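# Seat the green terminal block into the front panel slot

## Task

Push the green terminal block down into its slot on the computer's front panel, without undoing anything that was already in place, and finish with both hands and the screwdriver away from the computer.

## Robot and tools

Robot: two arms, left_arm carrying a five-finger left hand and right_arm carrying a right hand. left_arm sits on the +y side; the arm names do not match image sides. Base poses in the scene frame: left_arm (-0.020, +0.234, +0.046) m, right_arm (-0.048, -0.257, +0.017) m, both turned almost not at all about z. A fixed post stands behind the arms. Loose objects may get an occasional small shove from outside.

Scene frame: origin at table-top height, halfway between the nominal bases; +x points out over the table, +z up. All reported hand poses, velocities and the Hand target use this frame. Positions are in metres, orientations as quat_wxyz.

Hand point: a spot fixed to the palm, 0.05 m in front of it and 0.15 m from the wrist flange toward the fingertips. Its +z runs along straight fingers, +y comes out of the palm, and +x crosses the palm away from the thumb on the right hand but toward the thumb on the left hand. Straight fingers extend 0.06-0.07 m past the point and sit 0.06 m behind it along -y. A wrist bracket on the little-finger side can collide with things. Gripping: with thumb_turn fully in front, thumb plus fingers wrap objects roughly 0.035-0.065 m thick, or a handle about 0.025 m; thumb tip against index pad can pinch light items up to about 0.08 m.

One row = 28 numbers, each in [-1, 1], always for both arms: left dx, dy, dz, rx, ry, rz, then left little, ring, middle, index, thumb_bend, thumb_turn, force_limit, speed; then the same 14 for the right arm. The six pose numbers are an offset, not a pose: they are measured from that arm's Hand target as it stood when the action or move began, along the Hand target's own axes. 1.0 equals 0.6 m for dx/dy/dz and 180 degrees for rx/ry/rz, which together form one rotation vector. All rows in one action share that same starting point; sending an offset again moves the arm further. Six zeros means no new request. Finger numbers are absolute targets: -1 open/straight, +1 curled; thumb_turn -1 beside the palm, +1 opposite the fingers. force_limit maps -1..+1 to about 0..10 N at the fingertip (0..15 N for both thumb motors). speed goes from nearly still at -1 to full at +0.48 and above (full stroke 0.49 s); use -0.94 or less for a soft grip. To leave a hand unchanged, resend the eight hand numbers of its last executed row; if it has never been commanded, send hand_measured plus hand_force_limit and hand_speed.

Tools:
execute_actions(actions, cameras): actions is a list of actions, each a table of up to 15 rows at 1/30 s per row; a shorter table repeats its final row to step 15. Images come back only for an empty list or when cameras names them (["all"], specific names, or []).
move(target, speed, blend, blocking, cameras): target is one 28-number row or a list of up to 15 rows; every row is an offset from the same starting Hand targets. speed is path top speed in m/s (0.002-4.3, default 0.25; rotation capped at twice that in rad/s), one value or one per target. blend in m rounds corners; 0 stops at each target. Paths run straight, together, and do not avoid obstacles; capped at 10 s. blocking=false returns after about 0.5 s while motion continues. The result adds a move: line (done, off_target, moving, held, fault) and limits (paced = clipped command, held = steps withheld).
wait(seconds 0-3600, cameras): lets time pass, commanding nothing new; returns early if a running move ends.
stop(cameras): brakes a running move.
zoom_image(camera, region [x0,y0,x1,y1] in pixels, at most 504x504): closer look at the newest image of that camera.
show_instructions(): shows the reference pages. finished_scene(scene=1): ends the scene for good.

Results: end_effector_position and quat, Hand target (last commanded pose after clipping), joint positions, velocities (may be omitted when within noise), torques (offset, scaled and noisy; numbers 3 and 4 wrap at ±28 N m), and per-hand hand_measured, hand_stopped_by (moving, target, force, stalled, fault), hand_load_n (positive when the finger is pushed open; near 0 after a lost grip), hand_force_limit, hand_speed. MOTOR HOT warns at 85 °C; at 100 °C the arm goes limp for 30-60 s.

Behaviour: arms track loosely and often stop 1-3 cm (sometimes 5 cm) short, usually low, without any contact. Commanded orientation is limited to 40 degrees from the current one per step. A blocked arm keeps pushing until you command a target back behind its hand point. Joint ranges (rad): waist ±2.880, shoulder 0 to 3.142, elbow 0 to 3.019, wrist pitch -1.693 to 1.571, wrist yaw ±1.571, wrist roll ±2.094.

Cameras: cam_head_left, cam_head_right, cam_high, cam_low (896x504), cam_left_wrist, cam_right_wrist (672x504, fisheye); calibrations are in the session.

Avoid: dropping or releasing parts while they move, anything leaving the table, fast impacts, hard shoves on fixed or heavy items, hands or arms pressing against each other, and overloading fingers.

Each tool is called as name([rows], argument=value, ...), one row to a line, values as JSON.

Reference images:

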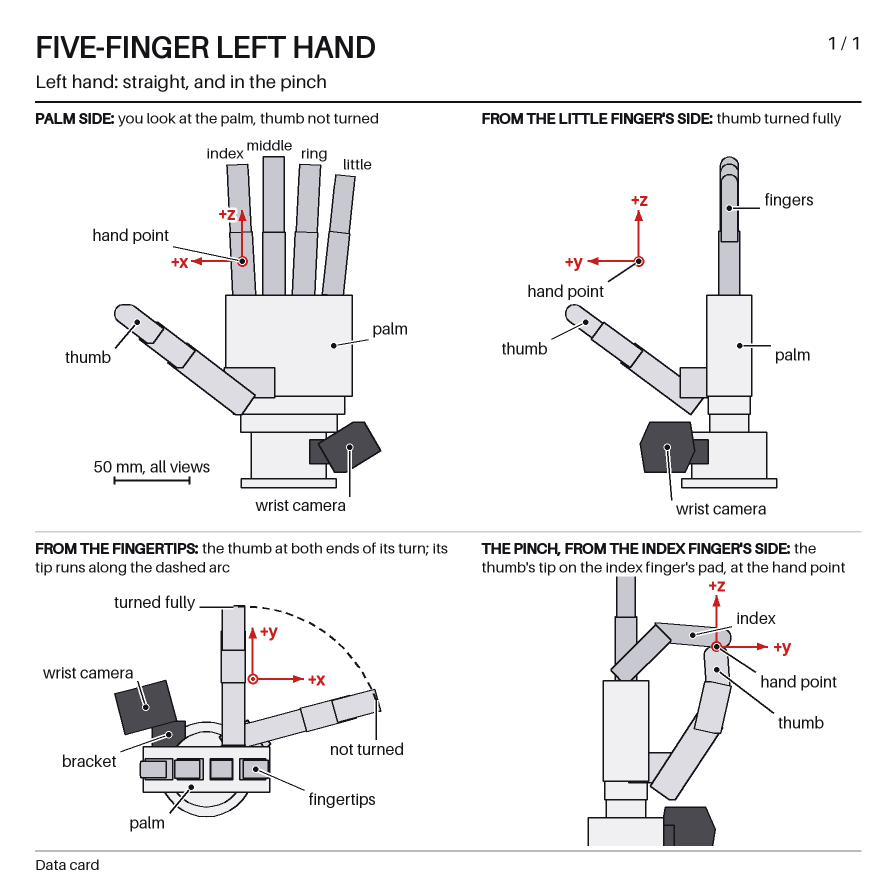

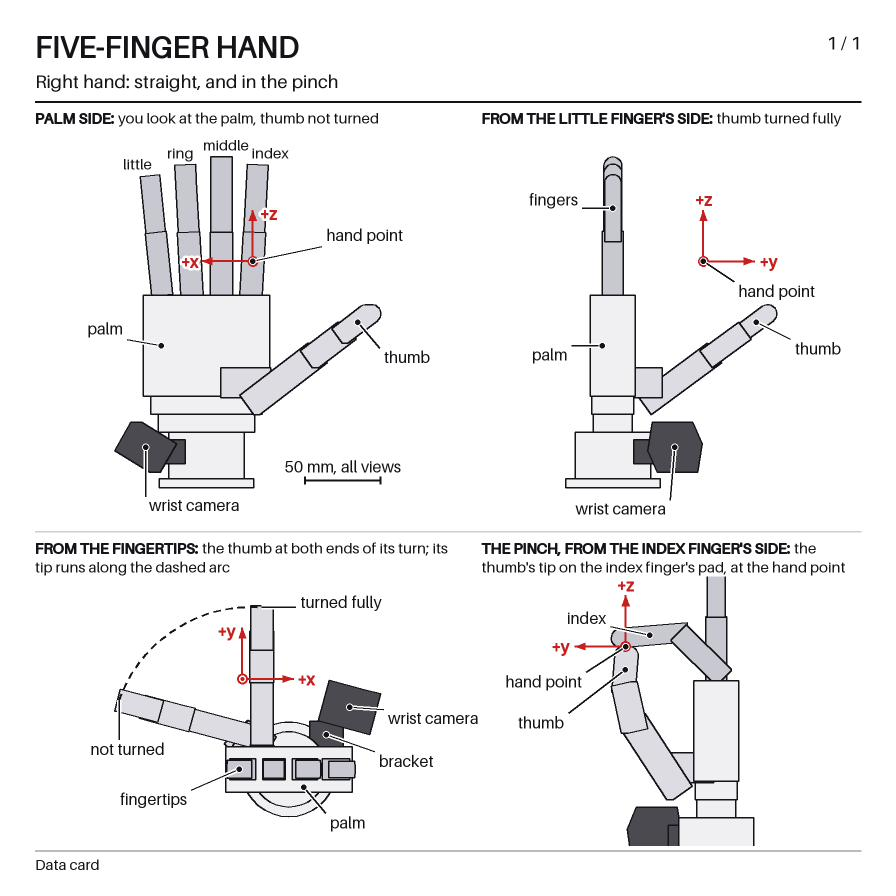

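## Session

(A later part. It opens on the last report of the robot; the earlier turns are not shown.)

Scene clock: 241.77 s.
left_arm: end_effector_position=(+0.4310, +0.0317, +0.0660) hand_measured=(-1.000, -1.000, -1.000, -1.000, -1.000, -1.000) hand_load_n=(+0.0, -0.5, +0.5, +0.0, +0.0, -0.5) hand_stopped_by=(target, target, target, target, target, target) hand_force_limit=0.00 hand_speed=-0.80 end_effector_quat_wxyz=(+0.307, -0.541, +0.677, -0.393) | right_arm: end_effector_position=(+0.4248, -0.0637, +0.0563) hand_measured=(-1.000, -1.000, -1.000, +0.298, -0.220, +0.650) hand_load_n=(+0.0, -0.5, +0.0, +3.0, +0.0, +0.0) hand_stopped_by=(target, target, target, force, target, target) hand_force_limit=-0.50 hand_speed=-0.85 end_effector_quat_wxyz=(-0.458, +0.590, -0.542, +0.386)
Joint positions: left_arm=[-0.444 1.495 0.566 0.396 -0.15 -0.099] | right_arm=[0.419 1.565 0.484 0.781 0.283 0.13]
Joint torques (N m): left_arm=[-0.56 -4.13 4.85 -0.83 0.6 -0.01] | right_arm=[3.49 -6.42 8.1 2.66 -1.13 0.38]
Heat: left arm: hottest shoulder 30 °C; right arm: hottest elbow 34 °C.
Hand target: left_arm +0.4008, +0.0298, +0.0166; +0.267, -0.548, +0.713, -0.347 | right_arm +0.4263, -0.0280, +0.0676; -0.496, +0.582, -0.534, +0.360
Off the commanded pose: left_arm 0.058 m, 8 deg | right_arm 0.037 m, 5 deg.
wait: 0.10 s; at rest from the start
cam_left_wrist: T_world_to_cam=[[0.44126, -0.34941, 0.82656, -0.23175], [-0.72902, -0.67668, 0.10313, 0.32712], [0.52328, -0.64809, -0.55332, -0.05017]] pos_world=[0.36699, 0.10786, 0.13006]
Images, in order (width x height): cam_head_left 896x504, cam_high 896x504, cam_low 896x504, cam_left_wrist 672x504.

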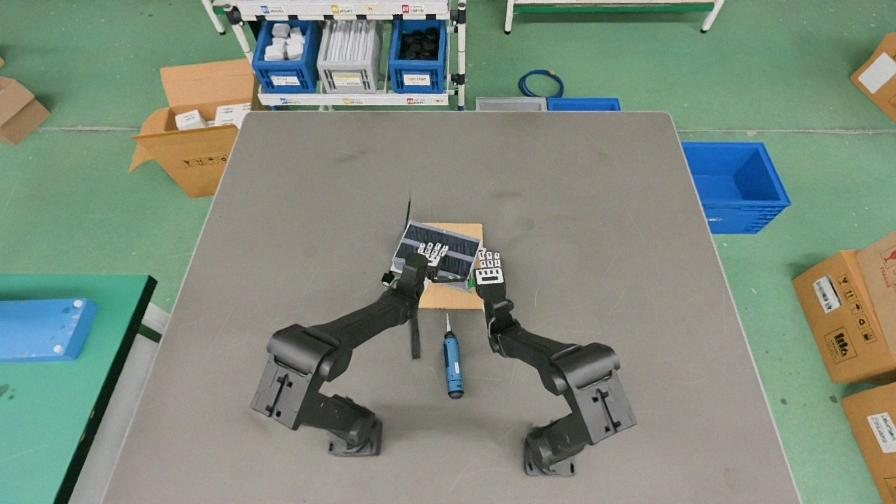

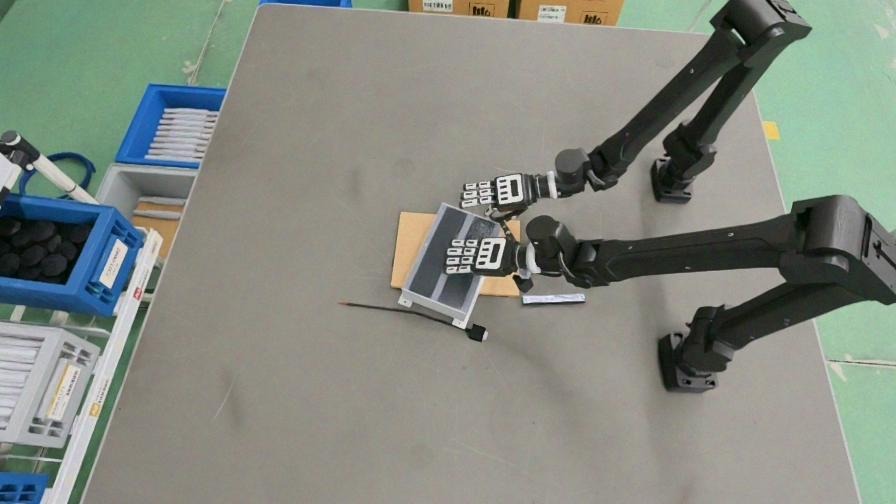

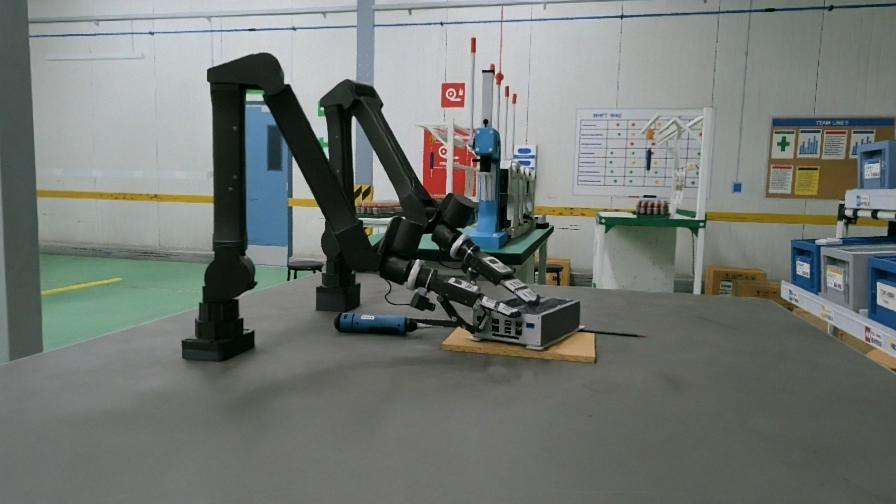

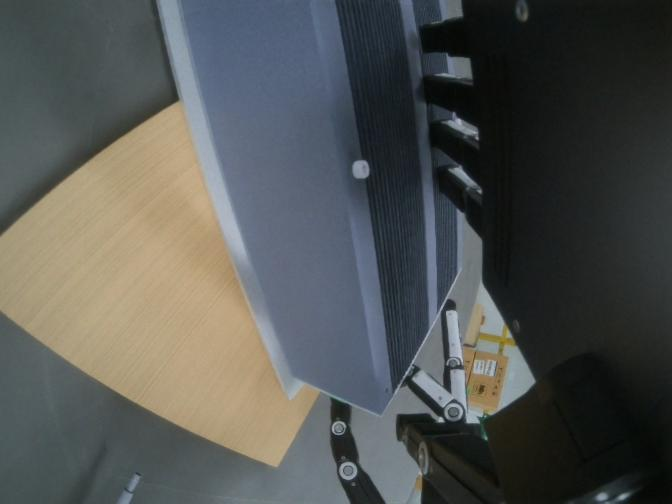

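move([
  [0,0,0,0,0,0,-1,-1,-1,-1,-1,-1,0,-0.8,0.055,-0.0051,0.0104,0.0018,0.02295,-0.0106,-1,-1,-1,0.5,-0.22,0.65,-0.5,-0.85],
  [0,0,0,0,0,0,-1,-1,-1,-1,-1,-1,0,-0.8,0.12555,-0.0054,-0.0199,0.0018,0.02295,-0.0106,-1,-1,-1,0.5,-0.22,0.65,-0.5,-0.85],
], speed=0.05, cameras=["cam_low","cam_right_wrist"])

zoom_image(camera="cam_low", region=[465, 315, 495, 345])

zoom_image(camera="cam_right_wrist", region=[290, 240, 400, 340])

Scene clock: 246.30 s.
left_arm: end_effector_position=(+0.4310, +0.0317, +0.0660) hand_measured=(-1.000, -1.000, -1.000, -1.000, -1.000, -1.000) hand_load_n=(+0.0, +0.0, +0.5, +0.0, +0.0, +0.0) hand_stopped_by=(target, target, target, target, target, target) hand_force_limit=0.00 hand_speed=-0.80 end_effector_quat_wxyz=(+0.307, -0.541, +0.677, -0.393) | right_arm: end_effector_position=(+0.4260, -0.0978, +0.0601) hand_measured=(-1.000, -1.000, -1.000, +0.298, -0.220, +0.650) hand_load_n=(-0.5, +0.0, +0.0, +3.5, +0.0, +0.0) hand_stopped_by=(target, target, target, force, target, target) hand_force_limit=-0.50 hand_speed=-0.85 end_effector_quat_wxyz=(-0.470, +0.581, -0.544, +0.382)
Joint positions: left_arm=[-0.444 1.495 0.566 0.396 -0.15 -0.099] | right_arm=[0.314 1.543 0.445 0.824 0.176 0.12]
Joint torques (N m): left_arm=[-0.5 -4.13 4.85 -0.83 0.6 -0.01] | right_arm=[-0.73 -7.36 5.74 2.28 -0.12 -0.2]
Heat: left arm: hottest shoulder 30 °C; right arm: hottest elbow 33 °C.
Hand target: left_arm +0.4008, +0.0298, +0.0166; +0.267, -0.548, +0.713, -0.347 | right_arm +0.4286, -0.1042, +0.0652; -0.472, +0.577, -0.541, +0.390
Off the commanded pose: left_arm 0.058 m, 8 deg | right_arm 0.009 m, 1 deg.
move: done
cam_right_wrist: T_world_to_cam=[[-0.27437, -0.1905, -0.94257, 0.1545], [-0.61811, 0.78581, 0.02111, 0.34332], [0.73666, 0.5884, -0.33335, -0.12125]] pos_world=[0.34392, -0.16901, 0.09796]

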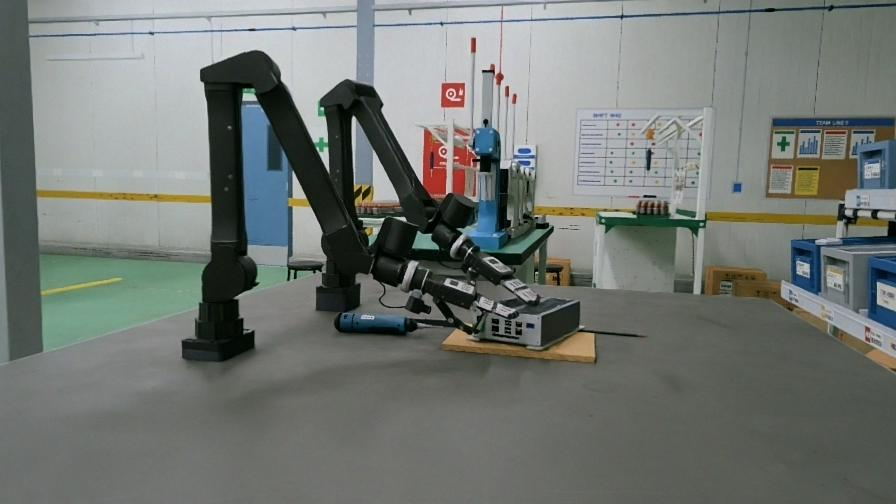

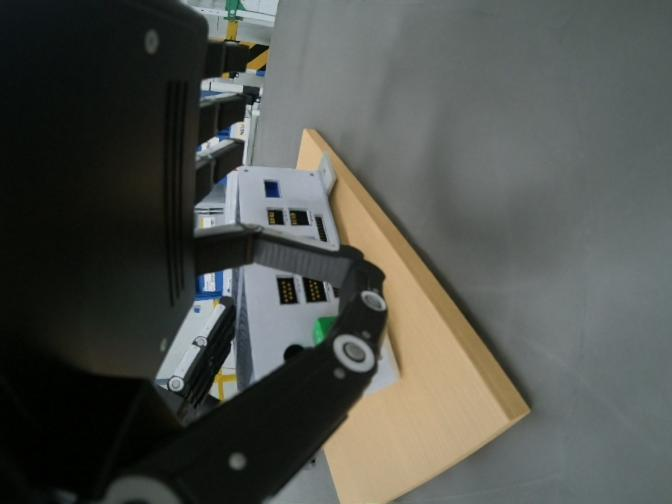

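Scaled by 16.800 from the camera's image (finer frame: 1280x720).

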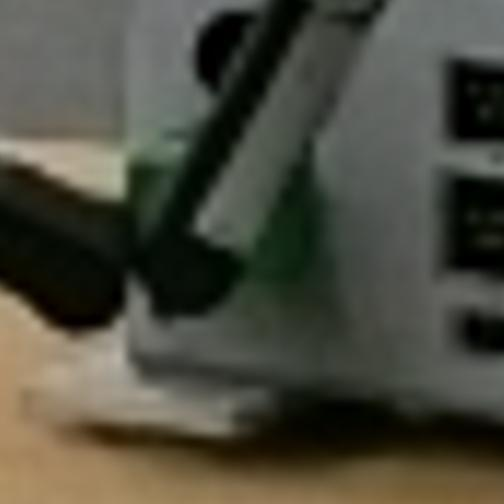

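Scaled by 4.582 from the camera's image (finer frame: 960x720).

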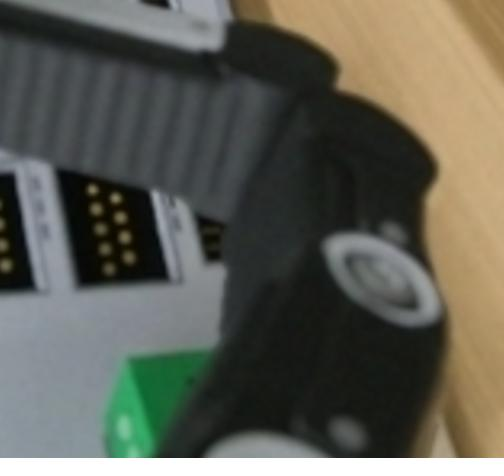

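move(target=[0,0,0,0,0,0,-1,-1,-1,-1,-1,-1,0,-0.8,0.04,0,0,0,0,0,-1,-1,-1,-0.3,-0.35,0.65,-0.5,-0.3], speed=0.1, cameras=["cam_low","cam_right_wrist","cam_head_left","cam_head_right"])

zoom_image(camera="cam_low", region=[465, 315, 495, 345])

zoom_image(camera="cam_right_wrist", region=[240, 240, 340, 380])

zoom_image(camera="cam_head_left", region=[450, 260, 500, 300])

Scene clock: 247.40 s.
left_arm: end_effector_position=(+0.4310, +0.0317, +0.0660) hand_measured=(-1.000, -1.000, -1.000, -1.000, -1.000, -1.000) hand_load_n=(-0.5, +0.0, +0.5, +0.0, +0.0, +0.0) hand_stopped_by=(target, target, target, target, target, target) hand_force_limit=0.00 hand_speed=-0.80 end_effector_quat_wxyz=(+0.307, -0.541, +0.677, -0.393) | right_arm: end_effector_position=(+0.4293, -0.1231, +0.0586) hand_measured=(-1.000, -1.000, -1.000, -0.300, -0.350, +0.650) hand_load_n=(+0.0, +0.0, +0.0, +0.0, +0.0, +0.0) hand_stopped_by=(target, target, target, target, target, target) hand_force_limit=-0.50 hand_speed=-0.30 end_effector_quat_wxyz=(-0.470, +0.580, -0.546, +0.382)
Joint positions: left_arm=[-0.444 1.495 0.566 0.396 -0.15 -0.099] | right_arm=[0.237 1.542 0.433 0.836 0.104 0.102]
Joint torques (N m): left_arm=[-0.56 -4.19 4.85 -0.83 0.6 -0.01] | right_arm=[-0.5 -7.3 5.71 2.3 -0.13 -0.18]
Heat: left arm: hottest shoulder 30 °C; right arm: hottest elbow 33 °C.
Hand target: left_arm +0.4008, +0.0298, +0.0166; +0.267, -0.548, +0.713, -0.347 | right_arm +0.4313, -0.1280, +0.0639; -0.472, +0.577, -0.541, +0.390
Off the commanded pose: left_arm 0.058 m, 8 deg | right_arm 0.007 m, 1 deg.
move: done
cam_right_wrist: T_world_to_cam=[[-0.27558, -0.18837, -0.94264, 0.1499], [-0.61577, 0.7876, 0.02263, 0.36439], [0.73816, 0.58669, -0.33304, -0.11019]] pos_world=[0.34702, -0.19411, 0.09636]
Images, in order (width x height): cam_head_left 896x504, cam_head_right 896x504, cam_low 896x504, cam_right_wrist 672x504.

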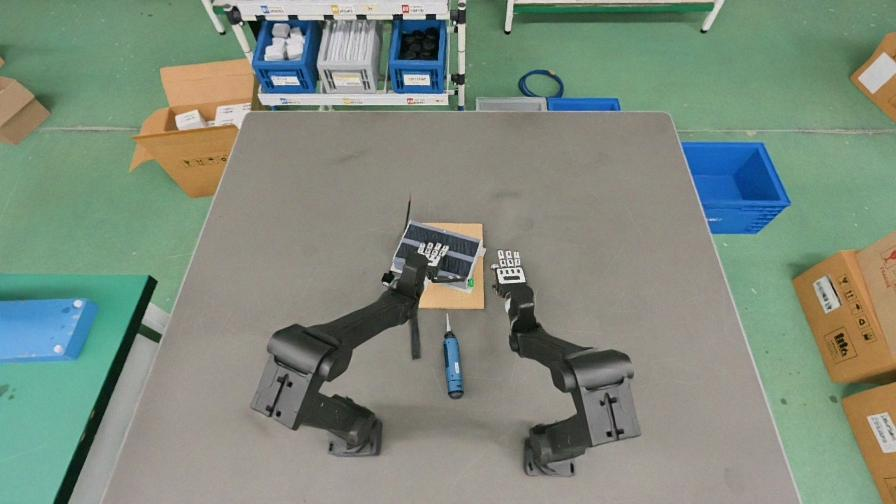

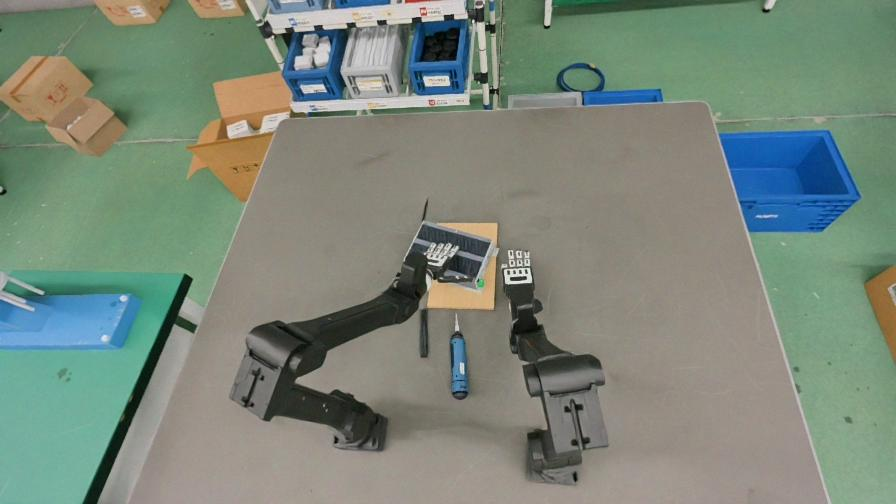

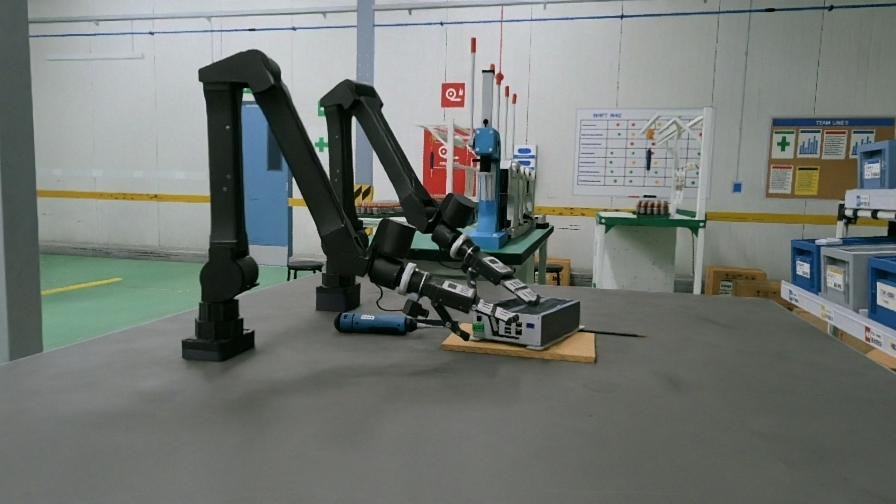

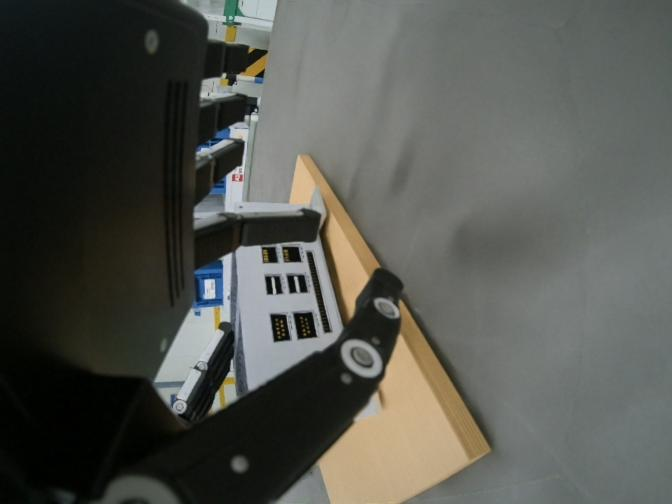

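Scaled by 16.800 from the camera's image (finer frame: 1280x720).

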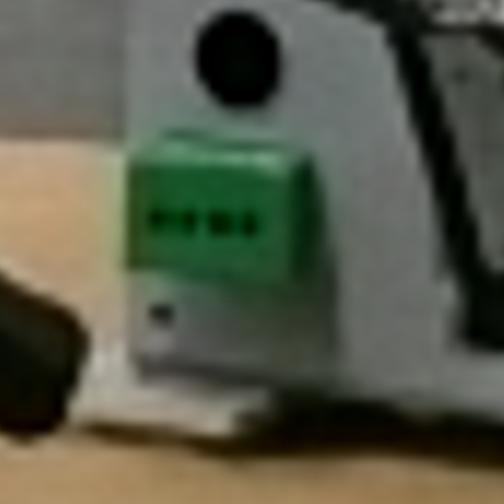

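Scaled by 3.600 from the camera's image (finer frame: 960x720).

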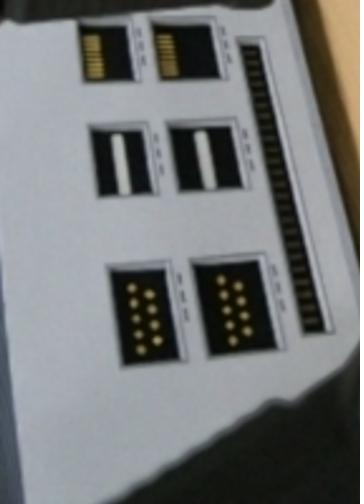

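Scaled by 10.080 from the camera's image (finer frame: 1280x720).

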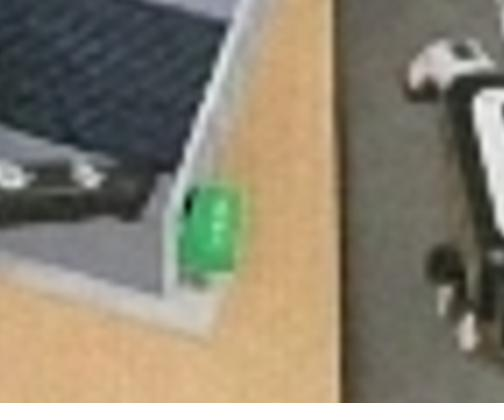

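move(target=[0,0,0,0,0,0,-1,-1,-1,-1,-1,-1,0,-0.8,-0.0843,0.0081,-0.0043,0.0091,0.1449,0.0377,-1,-1,-1,-0.3,-0.35,0.65,-0.5,-0.3], speed=0.15, cameras=["cam_right_wrist"])

zoom_image(camera="cam_right_wrist", region=[290, 240, 390, 340])

Scene clock: 250.53 s.
left_arm: end_effector_position=(+0.4310, +0.0317, +0.0660) hand_measured=(-1.000, -1.000, -1.000, -1.000, -1.000, -1.000) hand_load_n=(+0.0, +0.0, +0.5, +0.0, +0.0, +0.0) hand_stopped_by=(target, target, target, target, target, target) hand_force_limit=0.00 hand_speed=-0.80 end_effector_quat_wxyz=(+0.307, -0.541, +0.677, -0.393) | right_arm: end_effector_position=(+0.4149, -0.0897, +0.0590) hand_measured=(-1.000, -1.000, -1.000, -0.300, -0.350, +0.650) hand_load_n=(+0.0, +0.0, +0.0, +0.0, +0.5, +0.0) hand_stopped_by=(target, target, target, target, target, target) hand_force_limit=-0.50 hand_speed=-0.30 end_effector_quat_wxyz=(+0.360, -0.438, +0.660, -0.493)
Joint positions: left_arm=[-0.444 1.495 0.566 0.396 -0.15 -0.099] | right_arm=[0.593 1.57 0.525 0.621 0.906 0.387]
Joint torques (N m): left_arm=[-0.56 -4.13 4.85 -0.83 0.6 -0.01] | right_arm=[1.2 -6.48 8.54 1.13 0.51 0.03]
Heat: left arm: hottest shoulder 30 °C; right arm: hottest elbow 33 °C.
Hand target: left_arm +0.4008, +0.0298, +0.0166; +0.267, -0.548, +0.713, -0.347 | right_arm +0.4220, -0.0780, +0.0629; +0.368, -0.434, +0.660, -0.489
Off the commanded pose: left_arm 0.058 m, 8 deg | right_arm 0.014 m, 1 deg.
move: off_target (right_arm)
cam_right_wrist: T_world_to_cam=[[-0.32802, -0.06743, -0.94226, 0.18524], [-0.18263, 0.98316, -0.00678, 0.16888], [0.92685, 0.16986, -0.33481, -0.23461]] pos_world=[0.30905, -0.11369, 0.09714]

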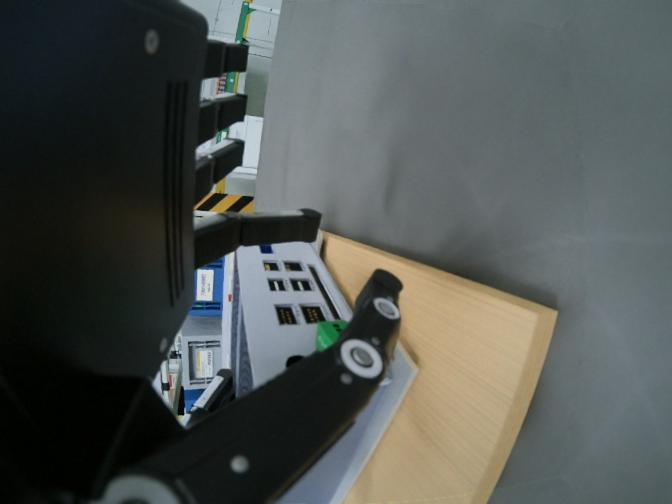

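Scaled by 5.040 from the camera's image (finer frame: 960x720).

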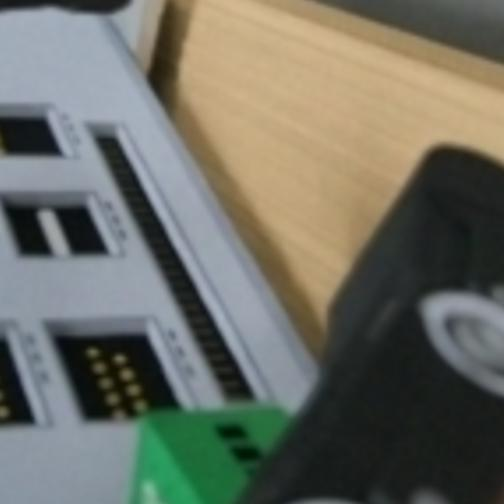

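move(target=[0,0,0,0,0,0,-1,-1,-1,-1,-1,-1,0,-0.8,-0.03315,0.0056,-0.0133,-0.0018,-0.0284,-0.0073,-1,-1,-1,-0.3,-0.35,0.65,-0.5,-0.3], speed=0.05, cameras=["cam_right_wrist"])

zoom_image(camera="cam_right_wrist", region=[290, 250, 370, 340])

Scene clock: 252.57 s.
left_arm: end_effector_position=(+0.4310, +0.0317, +0.0660) hand_measured=(-1.000, -1.000, -1.000, -1.000, -1.000, -1.000) hand_load_n=(-0.5, +0.0, +0.5, +0.0, +0.0, -0.5) hand_stopped_by=(target, target, target, target, target, target) hand_force_limit=0.00 hand_speed=-0.80 end_effector_quat_wxyz=(+0.307, -0.541, +0.677, -0.393) | right_arm: end_effector_position=(+0.4136, -0.0710, +0.0570) hand_measured=(-1.000, -1.000, -1.000, -0.300, -0.350, +0.650) hand_load_n=(+0.0, +0.0, +0.0, +0.0, +0.0, +0.0) hand_stopped_by=(target, target, target, target, target, target) hand_force_limit=-0.50 hand_speed=-0.30 end_effector_quat_wxyz=(+0.379, -0.462, +0.647, -0.473)
Joint positions: left_arm=[-0.444 1.495 0.566 0.396 -0.15 -0.099] | right_arm=[0.607 1.577 0.525 0.642 0.844 0.369]
Joint torques (N m): left_arm=[-0.56 -4.13 4.85 -0.83 0.6 -0.01] | right_arm=[1.32 -6.42 8.43 1.98 0.15 -0.18]
Heat: left arm: hottest shoulder 30 °C; right arm: hottest elbow 33 °C.
Hand target: left_arm +0.4008, +0.0298, +0.0166; +0.267, -0.548, +0.713, -0.347 | right_arm +0.4210, -0.0564, +0.0628; +0.391, -0.464, +0.640, -0.472
Off the commanded pose: left_arm 0.058 m, 8 deg | right_arm 0.017 m, 2 deg.
move: off_target (right_arm)
cam_right_wrist: T_world_to_cam=[[-0.32915, -0.0804, -0.94085, 0.18357], [-0.25578, 0.96671, 0.00687, 0.17846], [0.90898, 0.24291, -0.33875, -0.22446]] pos_world=[0.3101, -0.10323, 0.09545]

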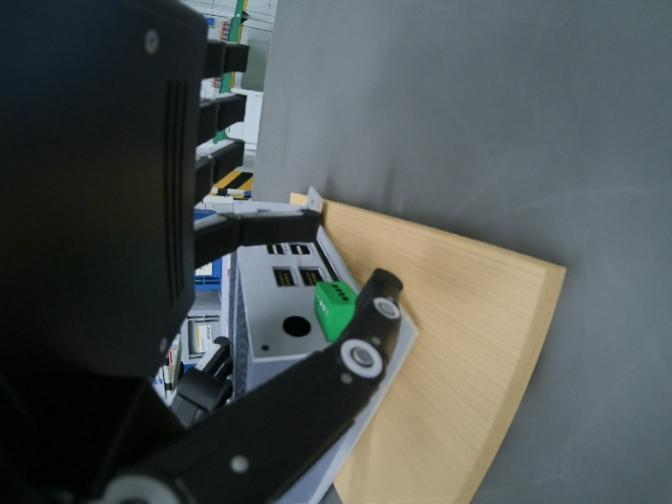

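Scaled by 5.600 from the camera's image (finer frame: 960x720).

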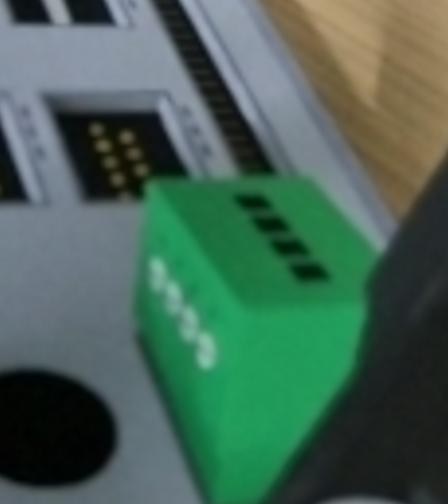

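move(target=[0,0,0,0,0,0,-1,-1,-1,-1,-1,-1,0,-0.8,-0.0165,0.0,-0.004,0,0,0,-1,-1,-1,-0.3,-0.5,0.65,-0.5,-0.3], speed=0.03, cameras=["cam_right_wrist","cam_head_left","cam_head_right"])

zoom_image(camera="cam_right_wrist", region=[290, 230, 370, 320])

zoom_image(camera="cam_head_right", region=[465, 265, 505, 300])

Scene clock: 254.03 s.
left_arm: end_effector_position=(+0.4310, +0.0317, +0.0660) hand_measured=(-1.000, -1.000, -1.000, -1.000, -1.000, -1.000) hand_load_n=(-0.5, +0.0, +0.5, +0.0, +0.0, +0.0) hand_stopped_by=(target, target, target, target, target, target) hand_force_limit=0.00 hand_speed=-0.80 end_effector_quat_wxyz=(+0.307, -0.541, +0.677, -0.393) | right_arm: end_effector_position=(+0.4156, -0.0584, +0.0612) hand_measured=(-1.000, -1.000, -1.000, -0.300, -0.500, +0.650) hand_load_n=(+0.0, +0.0, +0.0, +0.0, +0.0, +0.0) hand_stopped_by=(target, target, target, target, target, target) hand_force_limit=-0.50 hand_speed=-0.30 end_effector_quat_wxyz=(+0.386, -0.462, +0.643, -0.473)
Joint positions: left_arm=[-0.444 1.495 0.566 0.396 -0.15 -0.099] | right_arm=[0.629 1.584 0.543 0.642 0.857 0.368]
Joint torques (N m): left_arm=[-0.56 -4.13 4.86 -0.81 0.6 -0.01] | right_arm=[1.26 -6.71 8.61 1.22 0.48 -0.1]
Heat: left arm: hottest shoulder 30 °C; right arm: hottest elbow 33 °C.
Hand target: left_arm +0.4008, +0.0298, +0.0166; +0.267, -0.548, +0.713, -0.347 | right_arm +0.4213, -0.0464, +0.0640; +0.390, -0.464, +0.640, -0.472
Off the commanded pose: left_arm 0.058 m, 8 deg | right_arm 0.014 m, 1 deg.
move: off_target (right_arm)
cam_right_wrist: T_world_to_cam=[[-0.31752, -0.08267, -0.94464, 0.1845], [-0.26689, 0.96371, 0.00537, 0.17127], [0.90992, 0.25382, -0.32806, -0.22838]] pos_world=[0.3121, -0.09184, 0.09844]
Images, in order (width x height): cam_head_left 896x504, cam_head_right 896x504, cam_right_wrist 672x504.

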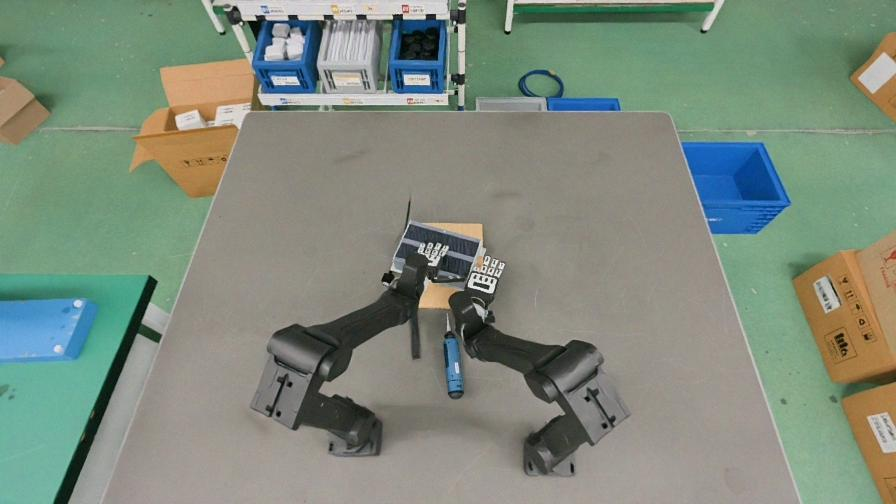

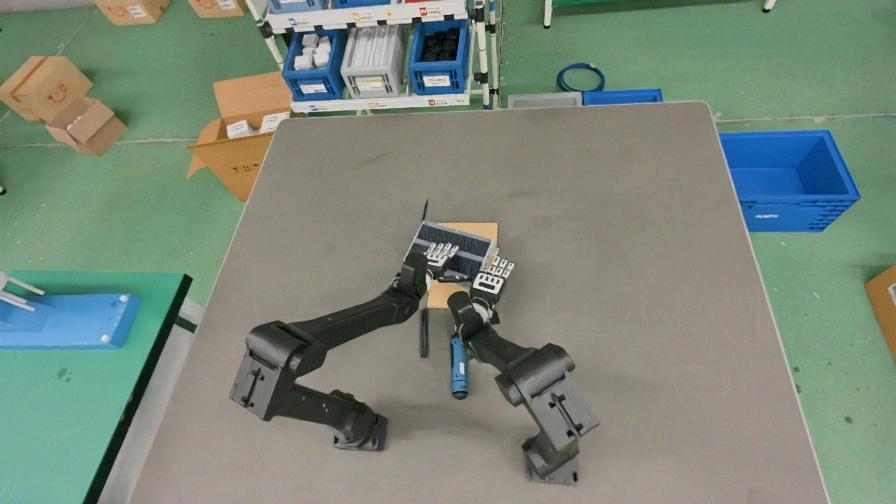

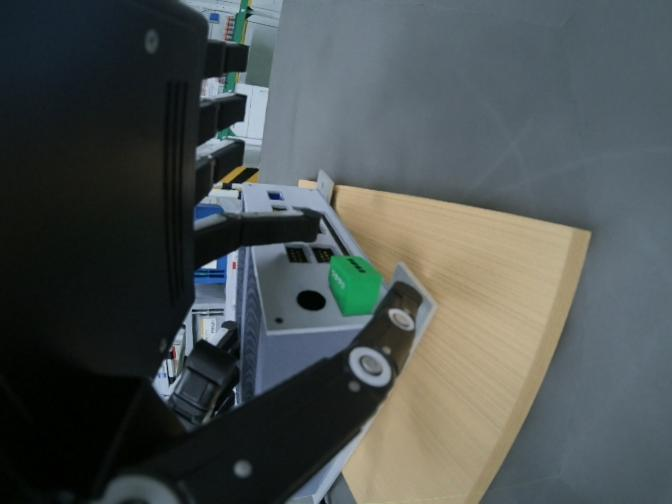

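Scaled by 5.600 from the camera's image (finer frame: 960x720).

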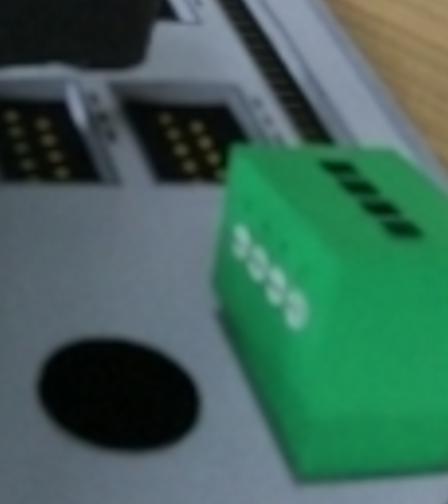

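Scaled by 12.600 from the camera's image (finer frame: 1280x720).

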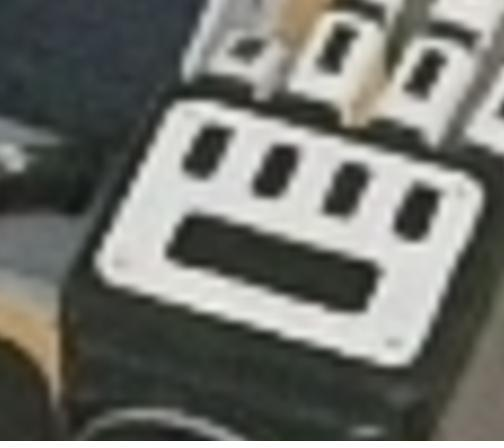

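zoom_image(camera="cam_right_wrist", region=[323, 250, 383, 320])

zoom_image(camera="cam_right_wrist", region=[322, 272, 350, 320])

Scaled by 7.200 from the camera's image (finer frame: 960x720).

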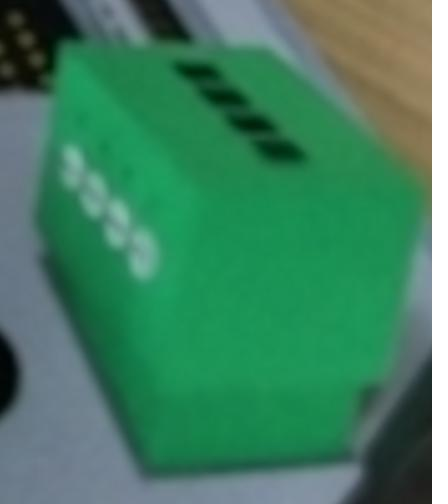

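Scaled by 10.500 from the camera's image (finer frame: 960x720).

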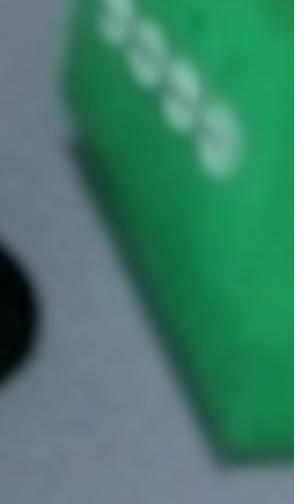

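move([
  [0,0,0,0,0,0,-1,-1,-1,-1,-1,-1,0,-0.8,0.06815,0.00503,-0.00955,0,0,0,-1,-1,-1,-0.3,-0.5,0.65,-0.5,-0.3],
  [0,0,0,0,0,0,-1,-1,-1,-1,-1,-1,0,-0.8,0.06815,0.00503,-0.00955,0,0,0,-1,-1,-1,0.5,-0.22,0.65,-0.5,-0.85],
], speed=0.06, cameras=["cam_right_wrist","cam_low"])

zoom_image(camera="cam_right_wrist", region=[290, 250, 390, 350])

zoom_image(camera="cam_low", region=[465, 315, 495, 345])

Scene clock: 258.47 s.
left_arm: end_effector_position=(+0.4310, +0.0317, +0.0660) hand_measured=(-1.000, -1.000, -1.000, -1.000, -1.000, -1.000) hand_load_n=(-0.5, +0.0, +0.5, +0.0, +0.0, +0.0) hand_stopped_by=(target, target, target, target, target, target) hand_force_limit=0.00 hand_speed=-0.80 end_effector_quat_wxyz=(+0.307, -0.541, +0.677, -0.393) | right_arm: end_effector_position=(+0.4015, -0.0781, +0.0559) hand_measured=(-1.000, -1.000, -1.000, +0.296, -0.220, +0.650) hand_load_n=(+0.0, +0.0, +0.0, +3.0, +0.0, +0.0) hand_stopped_by=(target, target, target, force, target, target) hand_force_limit=-0.50 hand_speed=-0.85 end_effector_quat_wxyz=(+0.389, -0.469, +0.640, -0.468)
Joint positions: left_arm=[-0.444 1.495 0.566 0.396 -0.15 -0.099] | right_arm=[0.597 1.552 0.472 0.695 0.808 0.347]
Joint torques (N m): left_arm=[-0.56 -4.13 4.85 -0.83 0.6 -0.01] | right_arm=[-0.73 -7.3 5.67 2 0.12 -0.2]
Heat: left arm: hottest shoulder 30 °C; right arm: hottest elbow 33 °C.
Hand target: left_arm +0.4008, +0.0298, +0.0166; +0.267, -0.548, +0.713, -0.347 | right_arm +0.4045, -0.0838, +0.0600; +0.391, -0.464, +0.640, -0.472
Off the commanded pose: left_arm 0.058 m, 8 deg | right_arm 0.008 m, 1 deg.
move: done
cam_right_wrist: T_world_to_cam=[[-0.32069, -0.08578, -0.94329, 0.17431], [-0.28437, 0.95867, 0.0095, 0.19303], [0.90349, 0.27129, -0.33183, -0.20808]] pos_world=[0.29879, -0.11365, 0.09355]
Images, in order (width x height): cam_low 896x504, cam_right_wrist 672x504.

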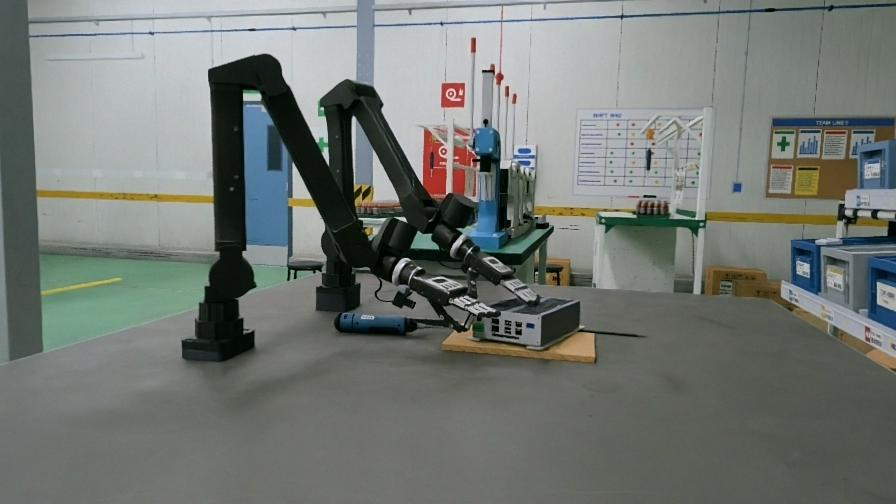

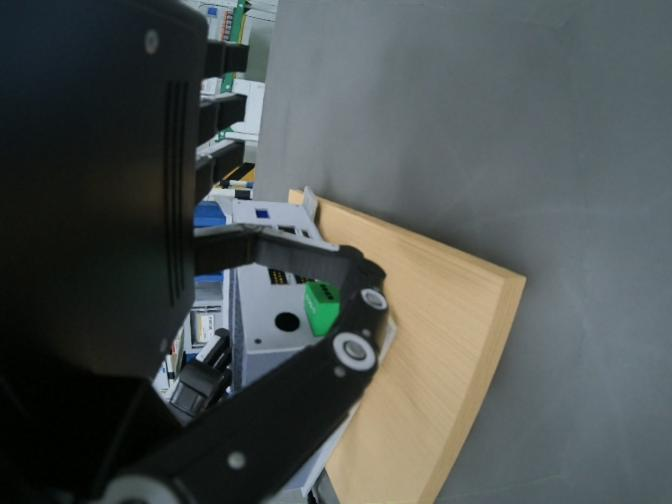

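Scaled by 5.040 from the camera's image (finer frame: 960x720).

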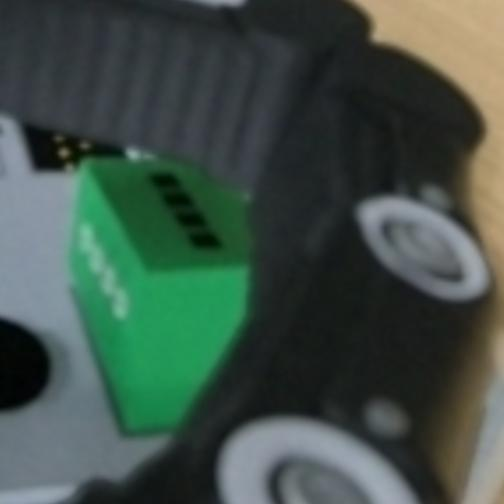

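Scaled by 16.800 from the camera's image (finer frame: 1280x720).

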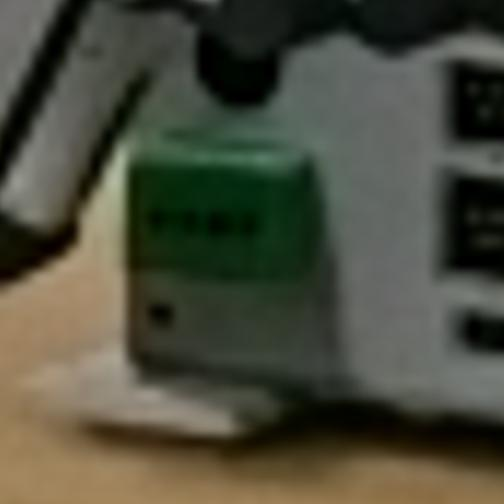

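zoom_image(camera="cam_low", region=[440, 290, 510, 350])

Scaled by 7.200 from the camera's image (finer frame: 1280x720).

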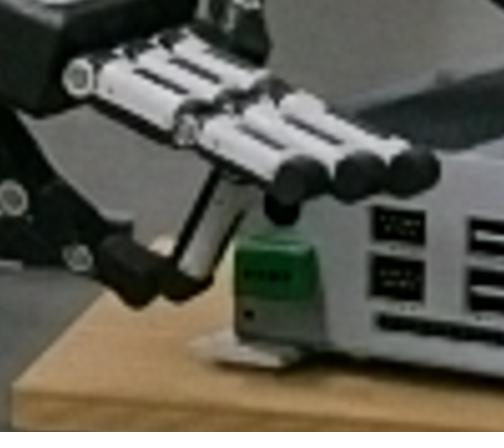

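move(target=[0,0,0,0,0,0,-1,-1,-1,-1,-1,-1,0,-0.8,-0.04932,0.0008,0.0058,0,0,0,-1,-1,-1,0.5,-0.22,0.65,-0.5,-0.85], speed=0.03, cameras=["cam_right_wrist","cam_low"])

zoom_image(camera="cam_right_wrist", region=[290, 230, 390, 330])

zoom_image(camera="cam_low", region=[440, 290, 510, 350])

Scene clock: 261.07 s.
left_arm: end_effector_position=(+0.4310, +0.0317, +0.0660) hand_measured=(-1.000, -1.000, -1.000, -1.000, -1.000, -1.000) hand_load_n=(+0.0, +0.0, +1.0, +0.0, +0.0, -0.5) hand_stopped_by=(target, target, target, target, target, target) hand_force_limit=0.00 hand_speed=-0.80 end_effector_quat_wxyz=(+0.307, -0.541, +0.677, -0.393) | right_arm: end_effector_position=(+0.4095, -0.0688, +0.0575) hand_measured=(-1.000, -1.000, -1.000, +0.296, -0.220, +0.650) hand_load_n=(+0.0, +0.0, -0.5, +3.0, +0.0, -0.5) hand_stopped_by=(target, target, target, force, target, target) hand_force_limit=-0.50 hand_speed=-0.85 end_effector_quat_wxyz=(+0.383, -0.466, +0.640, -0.476)
Joint positions: left_arm=[-0.444 1.495 0.566 0.396 -0.15 -0.099] | right_arm=[0.617 1.576 0.512 0.673 0.845 0.348]
Joint torques (N m): left_arm=[-0.56 -4.13 4.85 -0.83 0.6 -0.01] | right_arm=[1.26 -6.36 8.43 1.14 0.47 0.01]
Heat: left arm: hottest shoulder 30 °C; right arm: hottest elbow 33 °C.
Hand target: left_arm +0.4008, +0.0298, +0.0166; +0.267, -0.548, +0.713, -0.347 | right_arm +0.4155, -0.0561, +0.0605; +0.391, -0.464, +0.640, -0.472
Off the commanded pose: left_arm 0.058 m, 8 deg | right_arm 0.014 m, 1 deg.
move: off_target (right_arm)
cam_right_wrist: T_world_to_cam=[[-0.31931, -0.09472, -0.94291, 0.17799], [-0.27004, 0.96283, -0.00528, 0.18154], [0.90836, 0.25294, -0.33302, -0.22055]] pos_world=[0.3062, -0.10214, 0.09534]
Images, in order (width x height): cam_low 896x504, cam_right_wrist 672x504.

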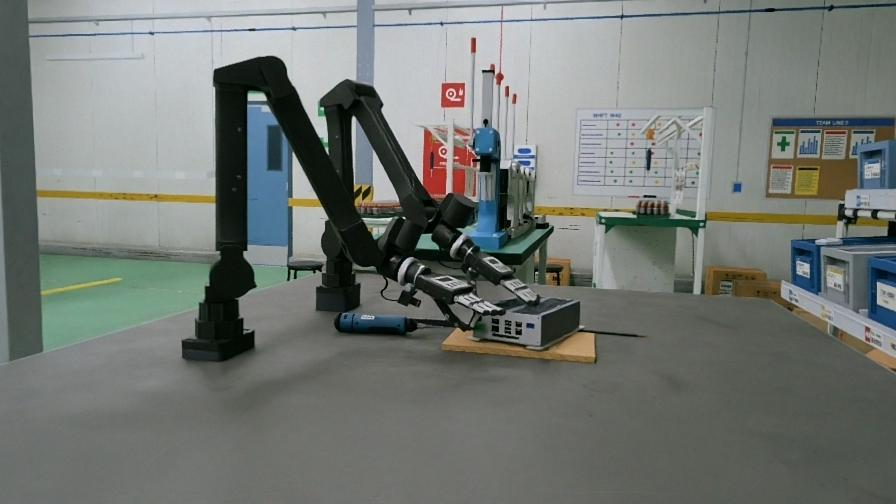

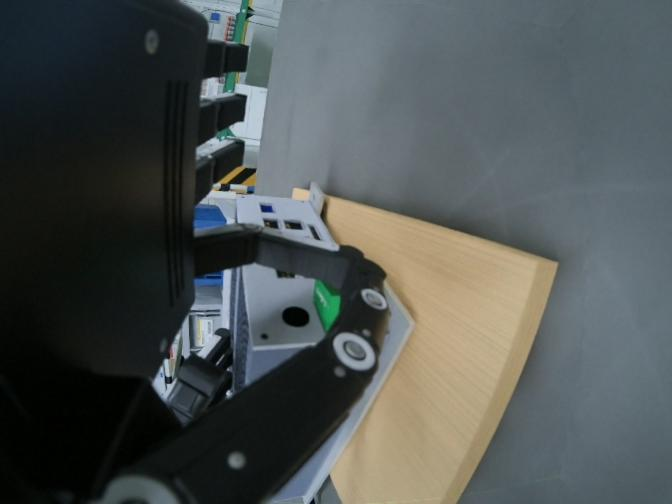

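Scaled by 5.040 from the camera's image (finer frame: 960x720).

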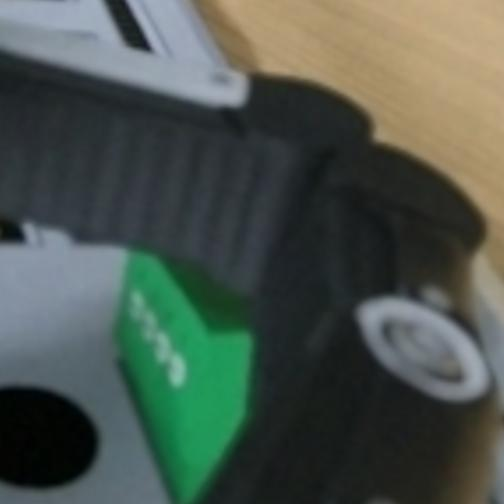

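Scaled by 7.200 from the camera's image (finer frame: 1280x720).

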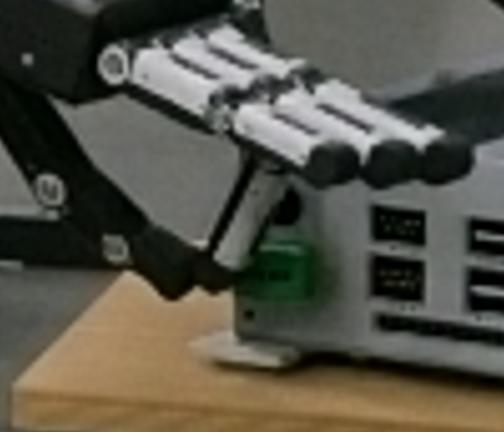

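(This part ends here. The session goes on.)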